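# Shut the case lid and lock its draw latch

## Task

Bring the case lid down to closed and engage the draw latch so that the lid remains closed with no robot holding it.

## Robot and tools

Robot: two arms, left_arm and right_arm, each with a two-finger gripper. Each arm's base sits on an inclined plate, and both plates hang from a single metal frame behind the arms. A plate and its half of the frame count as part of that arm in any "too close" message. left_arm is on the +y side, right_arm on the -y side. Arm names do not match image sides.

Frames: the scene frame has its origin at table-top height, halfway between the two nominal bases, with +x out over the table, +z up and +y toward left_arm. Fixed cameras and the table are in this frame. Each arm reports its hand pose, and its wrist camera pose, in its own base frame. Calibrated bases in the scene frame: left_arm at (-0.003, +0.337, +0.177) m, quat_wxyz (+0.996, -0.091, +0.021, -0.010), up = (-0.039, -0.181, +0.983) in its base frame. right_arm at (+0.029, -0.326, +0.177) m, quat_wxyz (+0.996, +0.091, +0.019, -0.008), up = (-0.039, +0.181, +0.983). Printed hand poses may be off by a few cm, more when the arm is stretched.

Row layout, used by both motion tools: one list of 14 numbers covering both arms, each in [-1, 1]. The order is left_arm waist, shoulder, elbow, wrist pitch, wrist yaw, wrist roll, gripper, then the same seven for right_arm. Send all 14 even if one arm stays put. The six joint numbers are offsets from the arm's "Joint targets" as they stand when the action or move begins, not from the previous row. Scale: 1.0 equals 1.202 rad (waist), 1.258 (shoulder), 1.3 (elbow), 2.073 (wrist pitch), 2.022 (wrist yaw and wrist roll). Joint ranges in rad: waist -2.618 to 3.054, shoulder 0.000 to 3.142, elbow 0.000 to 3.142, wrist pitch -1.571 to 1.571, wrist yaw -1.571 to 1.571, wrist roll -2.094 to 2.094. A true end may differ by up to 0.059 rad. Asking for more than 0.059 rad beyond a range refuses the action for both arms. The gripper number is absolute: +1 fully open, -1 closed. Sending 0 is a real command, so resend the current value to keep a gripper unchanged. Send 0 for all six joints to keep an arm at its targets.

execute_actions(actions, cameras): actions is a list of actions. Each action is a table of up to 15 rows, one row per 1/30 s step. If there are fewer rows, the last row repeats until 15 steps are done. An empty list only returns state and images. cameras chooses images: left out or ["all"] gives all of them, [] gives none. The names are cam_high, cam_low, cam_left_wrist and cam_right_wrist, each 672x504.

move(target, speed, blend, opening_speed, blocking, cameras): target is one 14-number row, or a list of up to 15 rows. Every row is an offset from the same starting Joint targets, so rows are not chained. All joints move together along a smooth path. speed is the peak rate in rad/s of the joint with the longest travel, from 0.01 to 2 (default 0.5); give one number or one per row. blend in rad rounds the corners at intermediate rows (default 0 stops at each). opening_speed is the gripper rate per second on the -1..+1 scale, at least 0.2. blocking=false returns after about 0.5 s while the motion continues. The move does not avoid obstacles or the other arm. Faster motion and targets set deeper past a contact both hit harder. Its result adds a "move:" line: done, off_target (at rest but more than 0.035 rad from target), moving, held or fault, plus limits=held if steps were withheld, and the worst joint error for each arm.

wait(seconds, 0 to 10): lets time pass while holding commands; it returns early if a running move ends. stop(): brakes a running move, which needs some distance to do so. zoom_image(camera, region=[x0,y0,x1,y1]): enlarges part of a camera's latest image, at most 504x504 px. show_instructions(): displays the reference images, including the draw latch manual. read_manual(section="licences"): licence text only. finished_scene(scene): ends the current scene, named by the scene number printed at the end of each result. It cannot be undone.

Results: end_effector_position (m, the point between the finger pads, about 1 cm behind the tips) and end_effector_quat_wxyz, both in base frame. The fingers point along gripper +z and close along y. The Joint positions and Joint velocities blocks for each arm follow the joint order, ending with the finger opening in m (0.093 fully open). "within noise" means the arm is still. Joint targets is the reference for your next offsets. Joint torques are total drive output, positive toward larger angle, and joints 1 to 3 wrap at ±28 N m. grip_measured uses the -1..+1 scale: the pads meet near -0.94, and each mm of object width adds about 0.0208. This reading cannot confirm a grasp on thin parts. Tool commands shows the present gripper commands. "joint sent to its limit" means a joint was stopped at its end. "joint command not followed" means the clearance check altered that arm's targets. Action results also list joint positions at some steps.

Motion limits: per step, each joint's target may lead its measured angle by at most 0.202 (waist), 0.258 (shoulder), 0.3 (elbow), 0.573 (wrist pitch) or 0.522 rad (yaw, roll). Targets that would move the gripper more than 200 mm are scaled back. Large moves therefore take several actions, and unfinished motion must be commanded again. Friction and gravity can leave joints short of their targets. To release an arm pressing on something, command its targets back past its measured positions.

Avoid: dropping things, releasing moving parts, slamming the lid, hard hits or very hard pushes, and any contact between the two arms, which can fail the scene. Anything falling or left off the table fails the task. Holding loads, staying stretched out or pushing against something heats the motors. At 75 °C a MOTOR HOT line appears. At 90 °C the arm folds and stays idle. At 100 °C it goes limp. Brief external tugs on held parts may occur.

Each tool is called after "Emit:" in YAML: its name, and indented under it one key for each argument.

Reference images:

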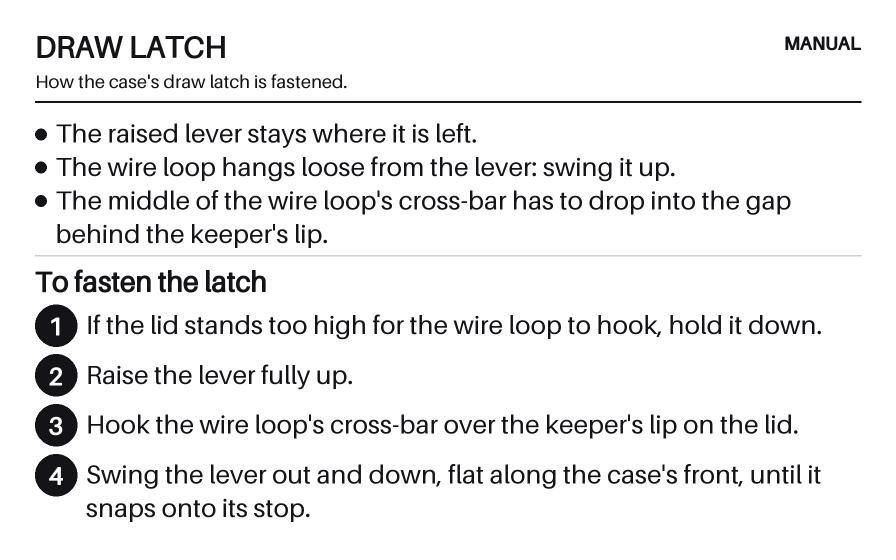

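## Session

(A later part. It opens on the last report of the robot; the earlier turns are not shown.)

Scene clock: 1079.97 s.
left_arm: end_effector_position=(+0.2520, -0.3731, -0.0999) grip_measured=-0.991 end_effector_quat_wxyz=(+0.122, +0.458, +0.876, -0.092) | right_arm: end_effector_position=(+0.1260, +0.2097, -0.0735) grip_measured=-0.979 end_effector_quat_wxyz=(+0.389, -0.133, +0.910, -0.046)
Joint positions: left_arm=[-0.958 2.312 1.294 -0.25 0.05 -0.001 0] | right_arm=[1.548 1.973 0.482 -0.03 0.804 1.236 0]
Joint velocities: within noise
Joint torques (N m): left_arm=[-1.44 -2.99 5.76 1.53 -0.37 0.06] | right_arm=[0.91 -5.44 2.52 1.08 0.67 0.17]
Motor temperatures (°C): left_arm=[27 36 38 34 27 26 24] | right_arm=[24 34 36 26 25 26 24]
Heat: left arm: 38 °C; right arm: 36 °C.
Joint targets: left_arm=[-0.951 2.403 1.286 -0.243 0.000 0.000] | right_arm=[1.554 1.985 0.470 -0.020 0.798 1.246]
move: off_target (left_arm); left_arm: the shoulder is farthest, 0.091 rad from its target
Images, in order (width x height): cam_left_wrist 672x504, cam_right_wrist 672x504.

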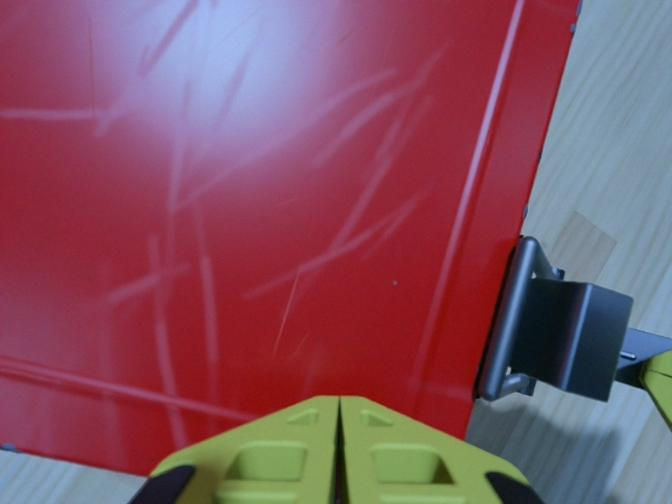

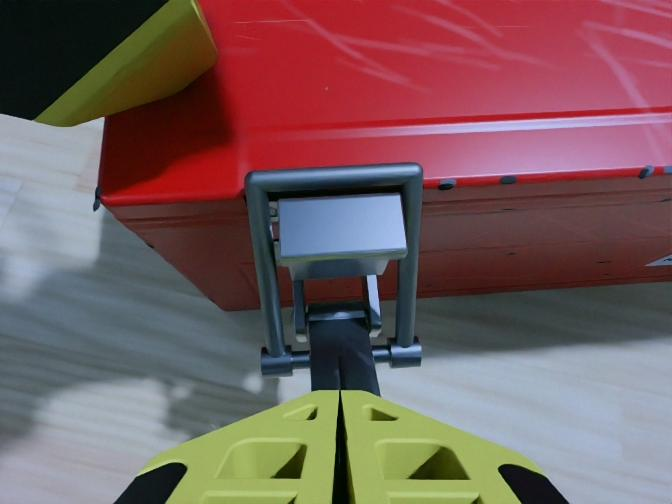

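Emit:
move:
  target:
    - [0,0,0,0,0,0,-1, 0.04,0.0803,-0.0046,0.0275,0,0.0341,-1]
    - [0,0,0,0,0,0,-1, 0.0449,0.1645,-0.0062,0.0767,0,0.0366,-1]
  speed: 0.12
  blend: 0.01
  cameras: ["cam_left_wrist","cam_right_wrist"]

Emit:
zoom_image:
  camera: "cam_left_wrist"
  region: [470, 220, 672, 470]

Scene clock: 1084.67 s.
left_arm: end_effector_position=(+0.2520, -0.3731, -0.0999) grip_measured=-0.991 end_effector_quat_wxyz=(+0.122, +0.458, +0.876, -0.092) | right_arm: end_effector_position=(+0.1152, +0.1997, -0.1114) grip_measured=-0.979 end_effector_quat_wxyz=(+0.388, -0.134, +0.911, -0.047)
Joint positions: left_arm=[-0.958 2.312 1.294 -0.25 0.05 -0.001 0] | right_arm=[1.601 2.178 0.472 0.129 0.804 1.311 0]
Joint velocities: within noise
Joint torques (N m): left_arm=[-1.44 -2.97 5.76 1.53 -0.38 0.05] | right_arm=[0.92 -5.9 1.36 1 0.68 0.16]
Motor temperatures (°C): left_arm=[27 36 38 34 27 26 24] | right_arm=[24 34 35 26 25 26 24]
Heat: left arm: 38 °C; right arm: 35 °C.
Joint targets: left_arm=[-0.951 2.403 1.286 -0.243 0.000 0.000] | right_arm=[1.608 2.192 0.462 0.139 0.798 1.320]
move: off_target (left_arm); left_arm: the shoulder is farthest, 0.091 rad from its target
Images, in order (width x height): cam_left_wrist 672x504, cam_right_wrist 672x504.

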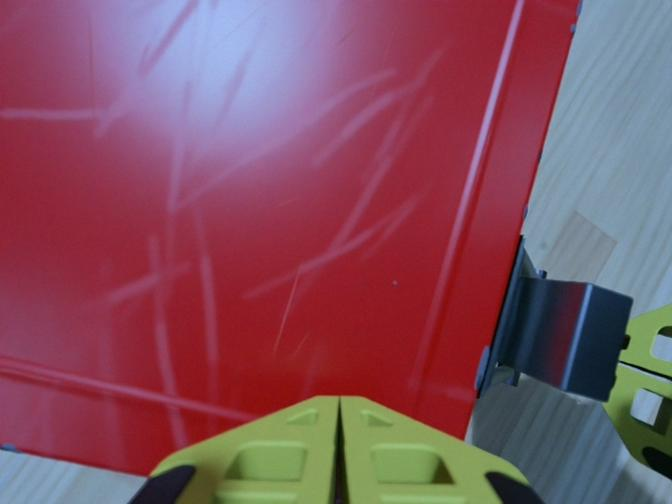

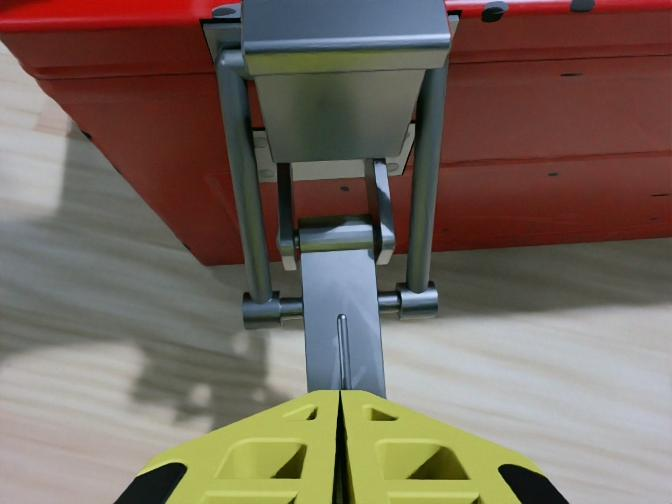

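Scaled by 2.016 from the camera's 672x504 image, which has a finer 960x720 frame.

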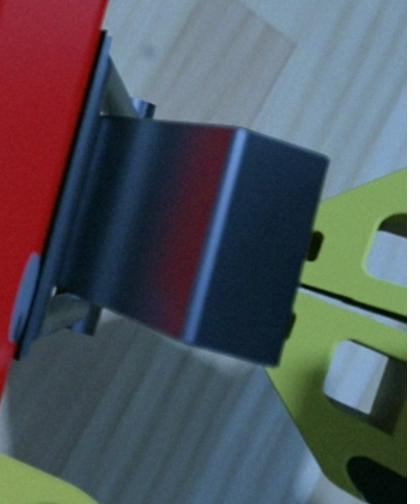

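Emit:
move:
  target:
    - [0,0,0,0,0,0,-1, -0.0191,0.0684,0.0008,0.0535,-0.0015,-0.0148,-1]
    - [0,0,0,0,0,0,-1, -0.0541,0.1757,0.0077,0.1336,-0.0005,-0.043,-1]
  speed: 0.15
  blend: 0.01
  cameras: ["cam_left_wrist","cam_right_wrist"]

Scene clock: 1097.47 s.
left_arm: end_effector_position=(+0.2520, -0.3731, -0.0999) grip_measured=-0.991 end_effector_quat_wxyz=(+0.122, +0.458, +0.876, -0.092) | right_arm: end_effector_position=(+0.1282, +0.1971, -0.1402) grip_measured=-0.979 end_effector_quat_wxyz=(+0.413, -0.132, +0.900, -0.041)
Joint positions: left_arm=[-0.958 2.312 1.294 -0.25 0.05 -0.001 0] | right_arm=[1.565 2.383 0.472 0.403 0.854 1.244 0]
Joint velocities: within noise
Joint torques (N m): left_arm=[-1.46 -2.93 5.81 1.52 -0.37 0.04] | right_arm=[-1.17 -4.94 1.2 1.14 0.13 -0.03]
Motor temperatures (°C): left_arm=[27 36 38 34 27 26 24] | right_arm=[24 33 34 27 25 26 24]
Heat: left arm: 38 °C; right arm: 34 °C.
Joint targets: left_arm=[-0.951 2.403 1.286 -0.243 0.000 0.000] | right_arm=[1.543 2.413 0.472 0.416 0.797 1.233]
move: off_target (left_arm, right_arm); left_arm: the shoulder is farthest, 0.091 rad from its target; right_arm: the wrist yaw is farthest, 0.057 rad from its target
Images, in order (width x height): cam_left_wrist 672x504, cam_right_wrist 672x504.

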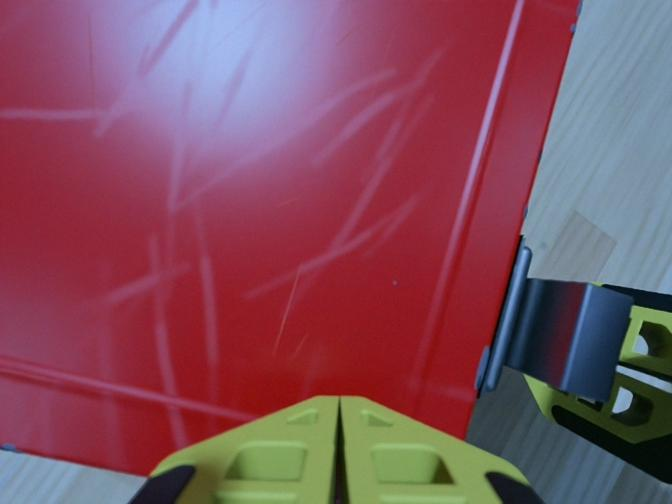

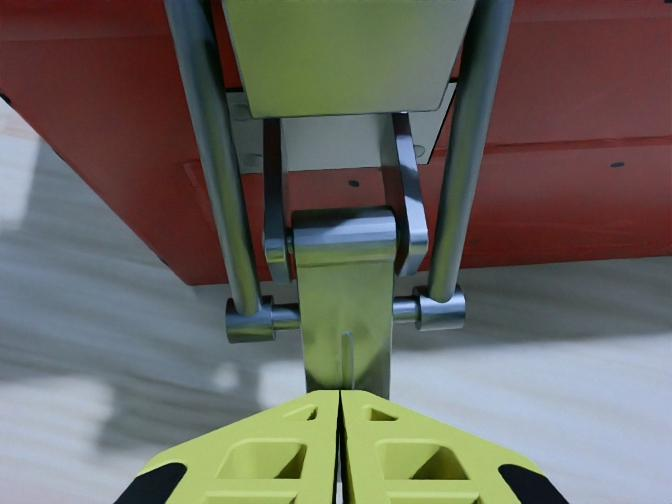

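Emit:
zoom_image:
  camera: "cam_left_wrist"
  region: [470, 220, 672, 470]

Scaled by 2.016 from the camera's 672x504 image, which has a finer 960x720 frame.

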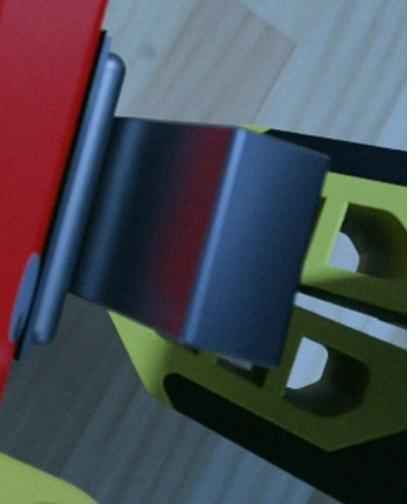

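Emit:
move:
  target:
    - [0,0,0,0,0,0,-1, -0.0441,0.0783,0.0138,0.0603,-0.0025,-0.0351,-1]
    - [0,0,0,0,0,0,-1, -0.1289,0.105,0.0215,0.1221,-0.0109,-0.1069,-1]
  speed: 0.15
  blend: 0.01
  cameras: ["cam_left_wrist","cam_right_wrist","cam_low"]

Scene clock: 1104.80 s.
left_arm: end_effector_position=(+0.2584, -0.3732, -0.0996) grip_measured=-0.991 end_effector_quat_wxyz=(+0.136, +0.456, +0.876, -0.082) | right_arm: end_effector_position=(+0.1487, +0.1812, -0.1740) grip_measured=-0.979 end_effector_quat_wxyz=(+0.375, -0.149, +0.912, -0.070)
Joint positions: left_arm=[-0.958 2.314 1.294 -0.233 0.02 -0.001 0] | right_arm=[1.41 2.538 0.483 0.62 0.774 1.031 0]
Joint velocities: within noise
Joint torques (N m): left_arm=[-1.46 -3.18 5.85 1.34 -0.1 0.04] | right_arm=[-0.95 -7.54 1.74 1.74 0.71 -0.04]
Motor temperatures (°C): left_arm=[27 36 38 34 27 26 24] | right_arm=[24 33 34 27 25 26 23]
Heat: left arm: 38 °C; right arm: 34 °C.
Joint targets: left_arm=[-0.951 2.403 1.286 -0.243 0.000 0.000] | right_arm=[1.388 2.545 0.500 0.669 0.774 1.017]
move: off_target (left_arm, right_arm); left_arm: the shoulder is farthest, 0.089 rad from its target; right_arm: the wrist pitch is farthest, 0.049 rad from its target
Images, in order (width x height): cam_low 672x504, cam_left_wrist 672x504, cam_right_wrist 672x504.

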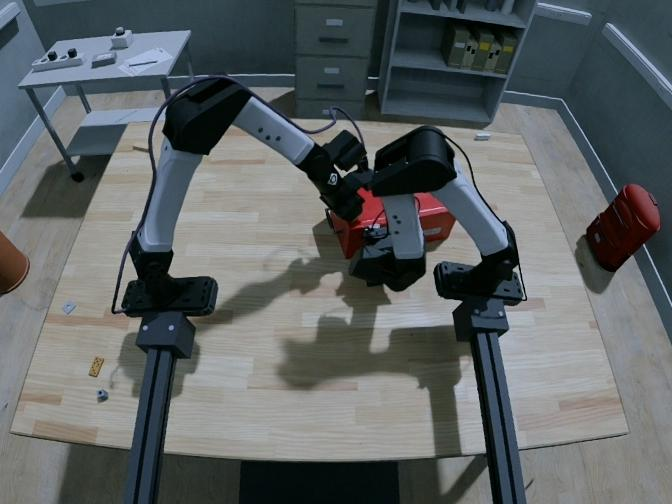

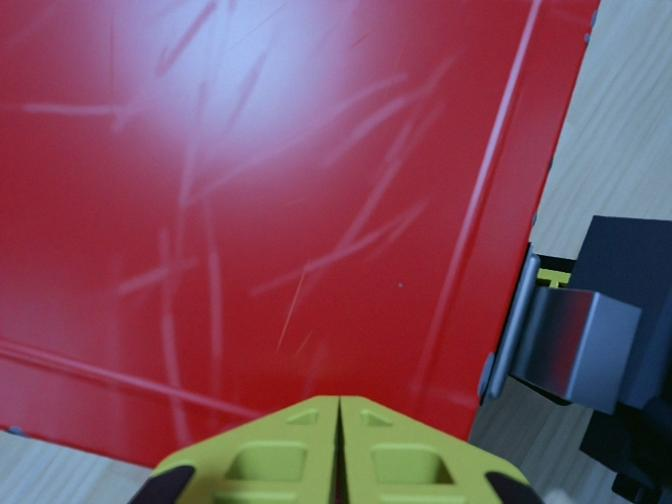

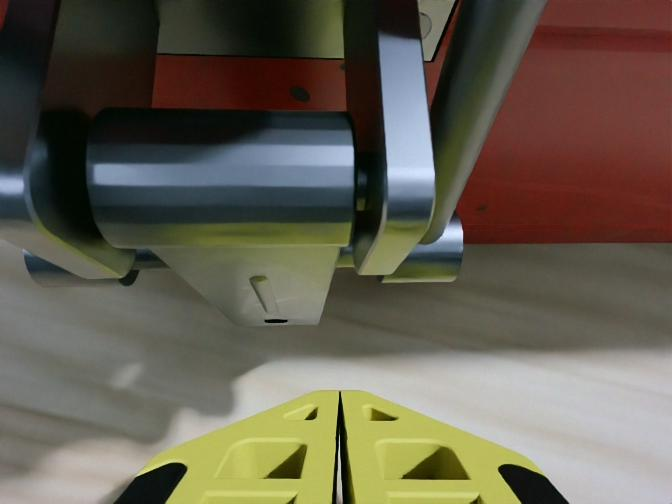

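Emit:
move:
  target:
    - [0,0,0,0,0,0,-1, 0.1289,-0.105,-0.0215,-0.1221,0.0109,0.1069,-1]
    - [0,0,0,0,0,0,-1, 0.23,-0.4,-0.02,-0.35,0.012,0.2,-1]
  speed: [0.3,0.5]
  blend: 0.05
  cameras: ["cam_left_wrist","cam_right_wrist","cam_low"]

Emit:
zoom_image:
  camera: "cam_left_wrist"
  region: [470, 220, 672, 470]

Emit:
zoom_image:
  camera: "cam_right_wrist"
  region: [200, 60, 440, 320]

Scene clock: 1112.23 s.
left_arm: end_effector_position=(+0.2584, -0.3732, -0.0996) grip_measured=-0.991 end_effector_quat_wxyz=(+0.136, +0.456, +0.876, -0.082) | right_arm: end_effector_position=(+0.1017, +0.2029, -0.0912) grip_measured=-0.979 end_effector_quat_wxyz=(+0.383, -0.123, +0.915, -0.036)
Joint positions: left_arm=[-0.958 2.314 1.294 -0.233 0.019 -0.001 0] | right_arm=[1.66 2.059 0.483 -0.044 0.788 1.412 0]
Joint velocities: within noise
Joint torques (N m): left_arm=[-1.46 -3.17 5.89 1.34 -0.09 0.04] | right_arm=[0.69 -8.58 2.22 0.56 0.87 0.15]
Motor temperatures (°C): left_arm=[27 36 38 34 27 26 24] | right_arm=[24 34 34 27 25 26 23]
Heat: left arm: 38 °C; right arm: 34 °C.
Joint targets: left_arm=[-0.951 2.403 1.286 -0.243 0.000 0.000] | right_arm=[1.665 2.042 0.474 -0.057 0.799 1.421]
move: off_target (left_arm); left_arm: the shoulder is farthest, 0.089 rad from its target
Images, in order (width x height): cam_low 672x504, cam_left_wrist 672x504, cam_right_wrist 672x504.

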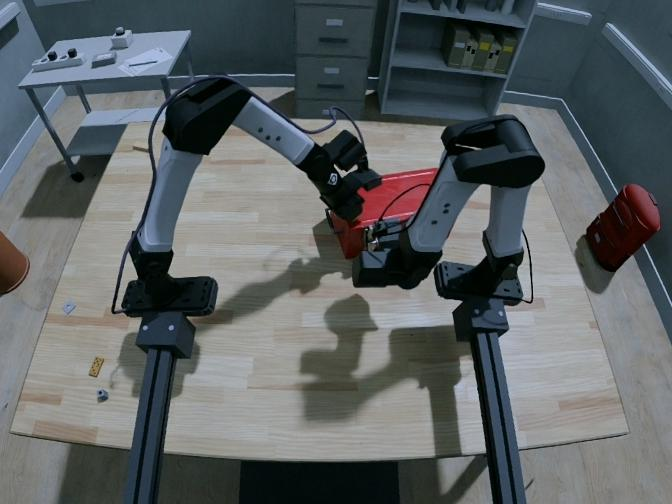

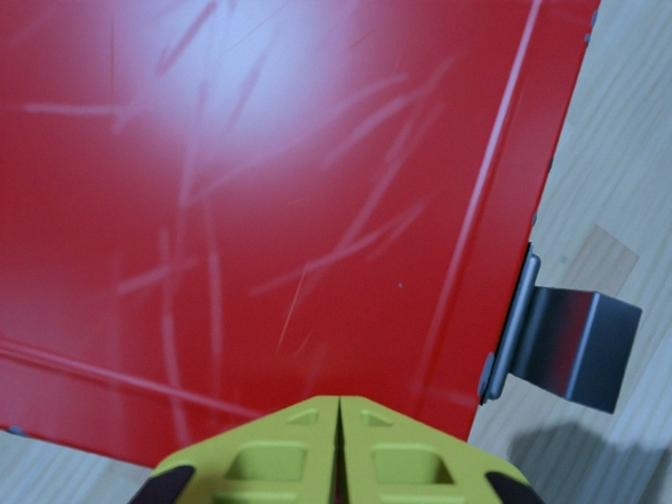

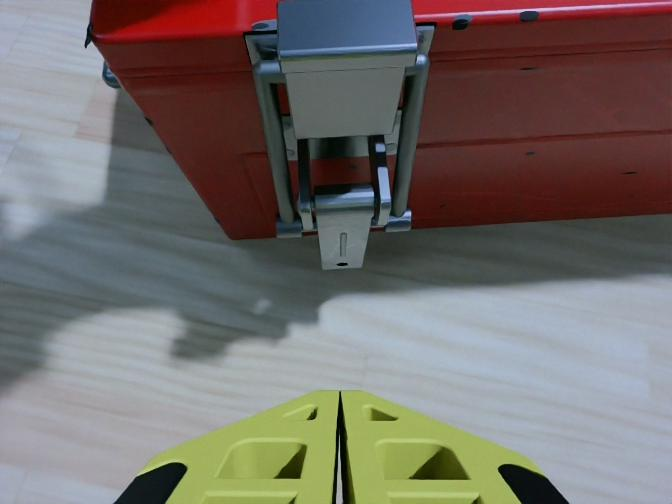

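Scaled by 2.016 from the camera's 672x504 image, which has a finer 960x720 frame.

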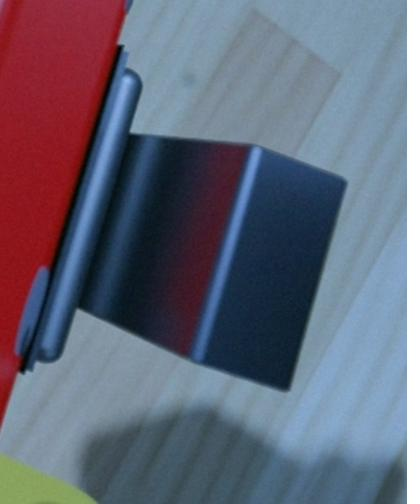

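Scaled by 1.938 from the camera's 672x504 image, which has a finer 960x720 frame.

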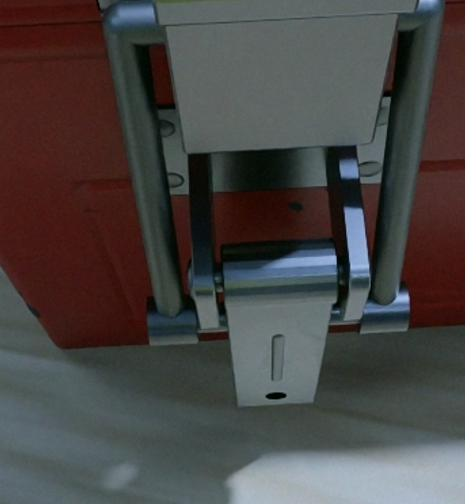

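Emit:
move:
  target:
    - [0,0,0,0,0,0,-1, 0,0,0,0,0,-0.975,-1]
    - [0,0,0,0,0,0,-1, -0.1522,0.3211,0.0008,0.274,-0.0045,-0.975,-1]
    - [0,0,0,0,0,0,-1, -0.2338,0.341,0.0062,0.33,-0.0124,-0.95,-1]
  speed: [1.5,0.5,0.12]
  cameras: ["cam_left_wrist","cam_right_wrist","cam_low"]

Scene clock: 1126.67 s.
left_arm: end_effector_position=(+0.2584, -0.3732, -0.0996) grip_measured=-0.991 end_effector_quat_wxyz=(+0.136, +0.456, +0.876, -0.082) | right_arm: end_effector_position=(+0.1562, +0.1982, -0.1577) grip_measured=-0.979 end_effector_quat_wxyz=(-0.247, +0.726, -0.565, +0.303)
Joint positions: left_arm=[-0.958 2.314 1.294 -0.233 0.019 -0.001 0] | right_arm=[1.394 2.457 0.483 0.607 0.783 -0.509 0]
Joint velocities: within noise
Joint torques (N m): left_arm=[-1.43 -3.18 5.83 1.35 -0.09 0.05] | right_arm=[-0.06 -6.97 0.98 1.61 0.52 0.2]
Motor temperatures (°C): left_arm=[27 36 38 33 27 26 24] | right_arm=[24 34 33 27 25 26 23]
Heat: left arm: 38 °C; right arm: 34 °C.
Joint targets: left_arm=[-0.951 2.403 1.286 -0.243 0.000 0.000] | right_arm=[1.384 2.471 0.482 0.628 0.774 -0.500]
move: off_target (left_arm); left_arm: the shoulder is farthest, 0.089 rad from its target
Images, in order (width x height): cam_low 672x504, cam_left_wrist 672x504, cam_right_wrist 672x504.

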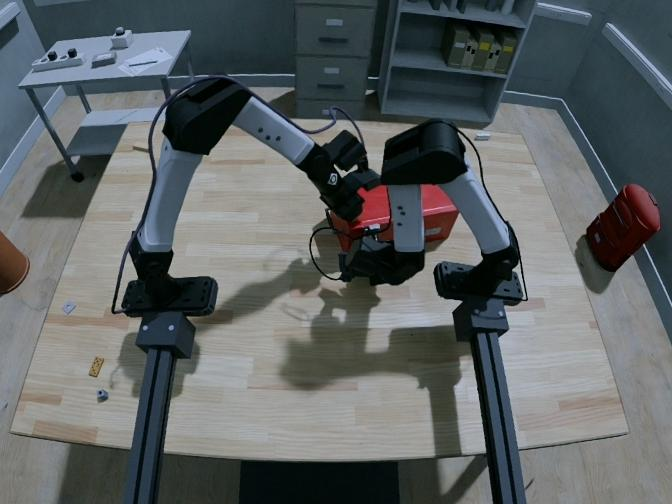

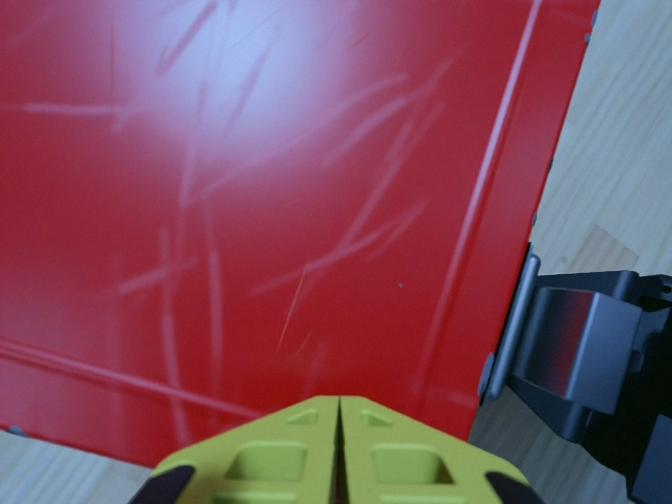

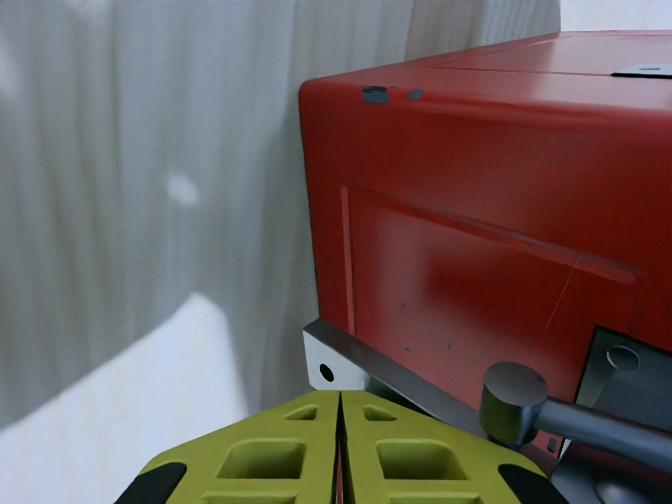

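Emit:
move:
  target:
    - [0,0,0,0,0,0,-1, -0.0449,0.0024,0.01,0.0236,-0.0064,0,-1]
  speed: 0.1
  cameras: ["cam_left_wrist","cam_right_wrist"]

Emit:
zoom_image:
  camera: "cam_right_wrist"
  region: [250, 250, 600, 504]

Scene clock: 1131.13 s.
left_arm: end_effector_position=(+0.2622, -0.3732, -0.0993) grip_measured=-0.991 end_effector_quat_wxyz=(+0.144, +0.454, +0.876, -0.077) | right_arm: end_effector_position=(+0.1617, +0.1990, -0.1596) grip_measured=-0.979 end_effector_quat_wxyz=(-0.250, +0.715, -0.584, +0.291)
Joint positions: left_arm=[-0.957 2.315 1.294 -0.222 0.004 -0.001 0] | right_arm=[1.357 2.459 0.483 0.638 0.759 -0.508 0]
Joint velocities: within noise
Joint torques (N m): left_arm=[-1.52 -3.29 5.79 1.23 0.05 0.04] | right_arm=[-1.36 -6.89 1.99 1.87 0.62 0.2]
Motor temperatures (°C): left_arm=[27 36 38 33 27 26 24] | right_arm=[24 34 33 27 25 26 23]
Heat: left arm: 38 °C; right arm: 34 °C.
Joint targets: left_arm=[-0.951 2.403 1.286 -0.243 0.000 0.000] | right_arm=[1.330 2.474 0.495 0.676 0.761 -0.500]
move: off_target (left_arm, right_arm); left_arm: the shoulder is farthest, 0.088 rad from its target; right_arm: the wrist pitch is farthest, 0.039 rad from its target
Images, in order (width x height): cam_left_wrist 672x504, cam_right_wrist 672x504.

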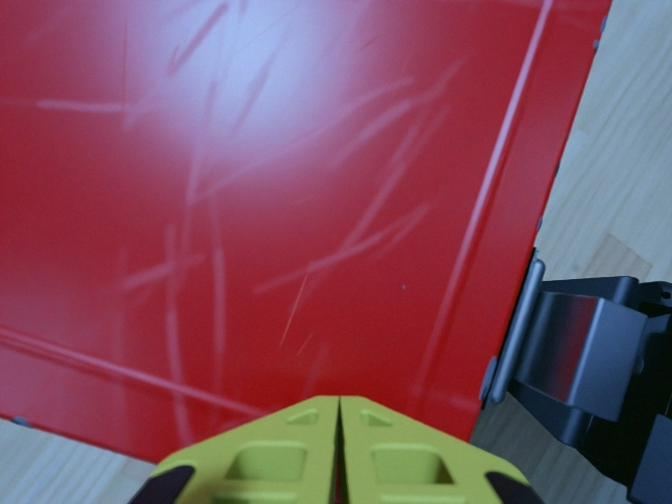

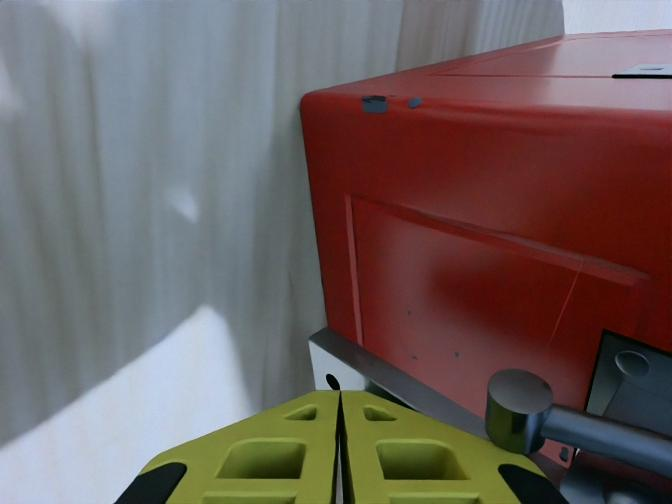

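Scaled by 1.440 from the camera's 672x504 image, which has a finer 960x720 frame.

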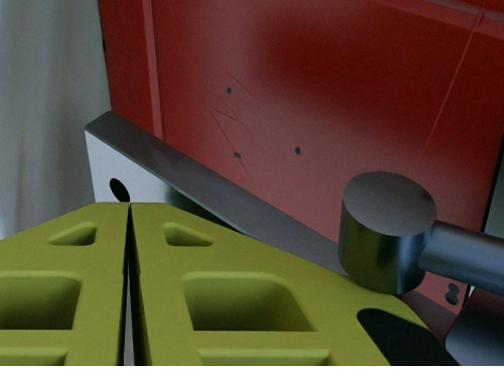

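Emit:
move:
  target:
    - [0,0,0,0,0,0,-1, 0.1265,-0.0223,-0.0154,-0.0796,0.0143,-0.025,-1]
    - [0,-0.25,0,0,0,0,-1, 0.2787,-0.35,0,-0.35,0.02,0.6,-1]
  speed: [0.3,0.5]
  blend: 0.05
  cameras: ["cam_left_wrist","cam_right_wrist","cam_low","cam_high"]

Scene clock: 1138.30 s.
left_arm: end_effector_position=(+0.2782, -0.3959, -0.0206) grip_measured=-0.991 end_effector_quat_wxyz=(+0.215, +0.447, +0.861, -0.114) | right_arm: end_effector_position=(+0.1018, +0.2054, -0.0900) grip_measured=-0.979 end_effector_quat_wxyz=(+0.349, -0.430, +0.817, -0.161)
Joint positions: left_arm=[-0.957 2.138 1.294 -0.236 0.004 -0.001 0] | right_arm=[1.659 2.053 0.483 -0.037 0.79 0.704 0]
Joint velocities: within noise
Joint torques (N m): left_arm=[-1.52 -15.05 6.63 1.68 0.05 0.04] | right_arm=[0.75 -8.83 3.93 0.7 0.86 0.22]
Motor temperatures (°C): left_arm=[27 38 38 34 27 26 24] | right_arm=[24 35 33 27 25 26 24]
Heat: left arm: 38 °C; right arm: 35 °C.
Joint targets: left_arm=[-0.951 2.088 1.286 -0.243 0.000 0.000] | right_arm=[1.665 2.034 0.495 -0.049 0.801 0.714]
move: off_target (left_arm); left_arm: the shoulder is farthest, 0.049 rad from its target

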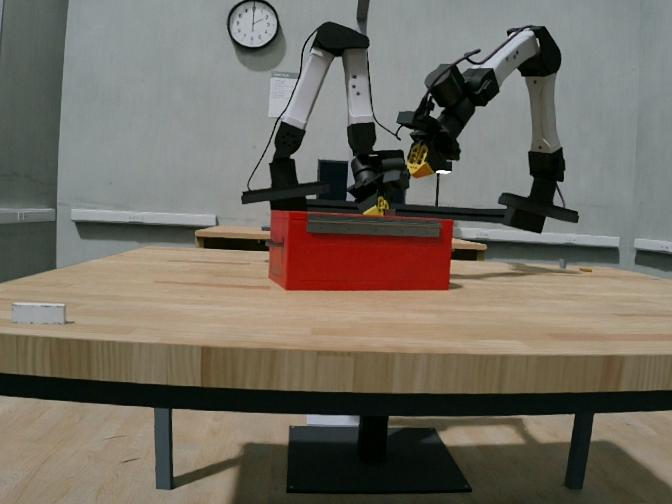

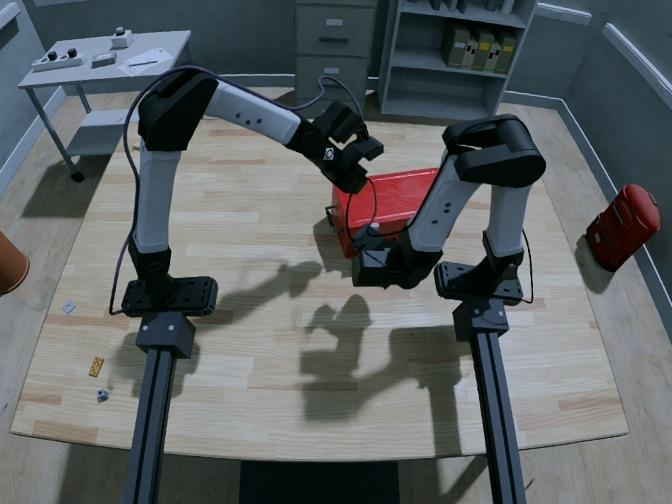

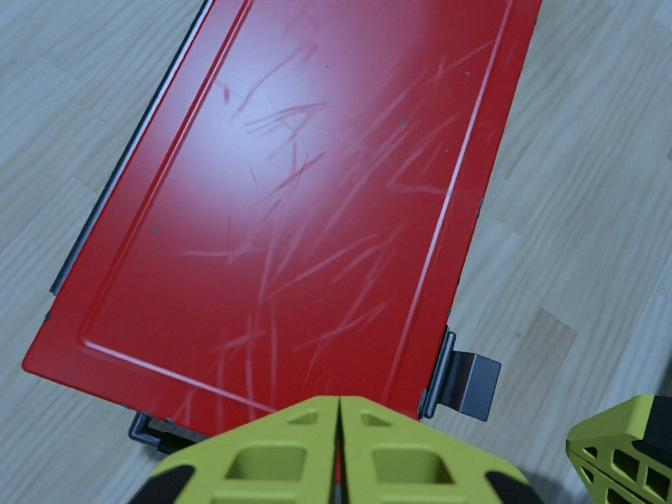

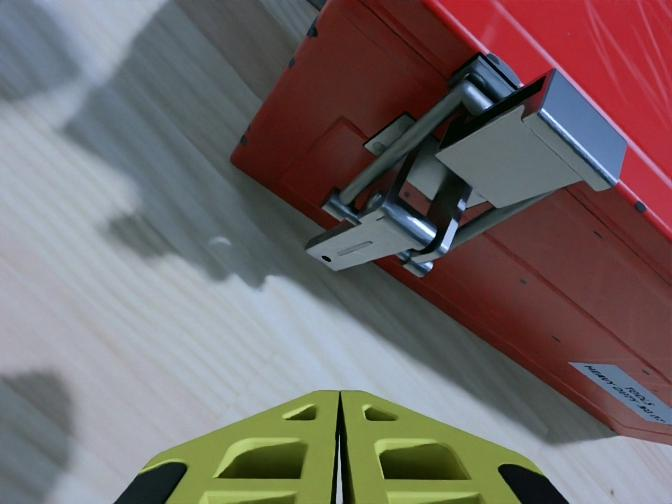

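Emit:
zoom_image:
  camera: "cam_right_wrist"
  region: [280, 40, 640, 310]

Scaled by 1.400 from the camera's 672x504 image, which has a finer 960x720 frame.

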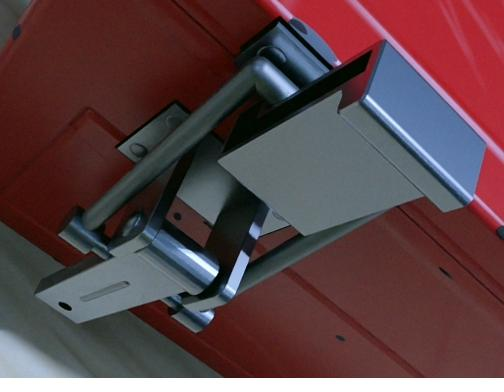

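Emit:
finished_scene:
  scene: 1

The scene is finished: the task was done.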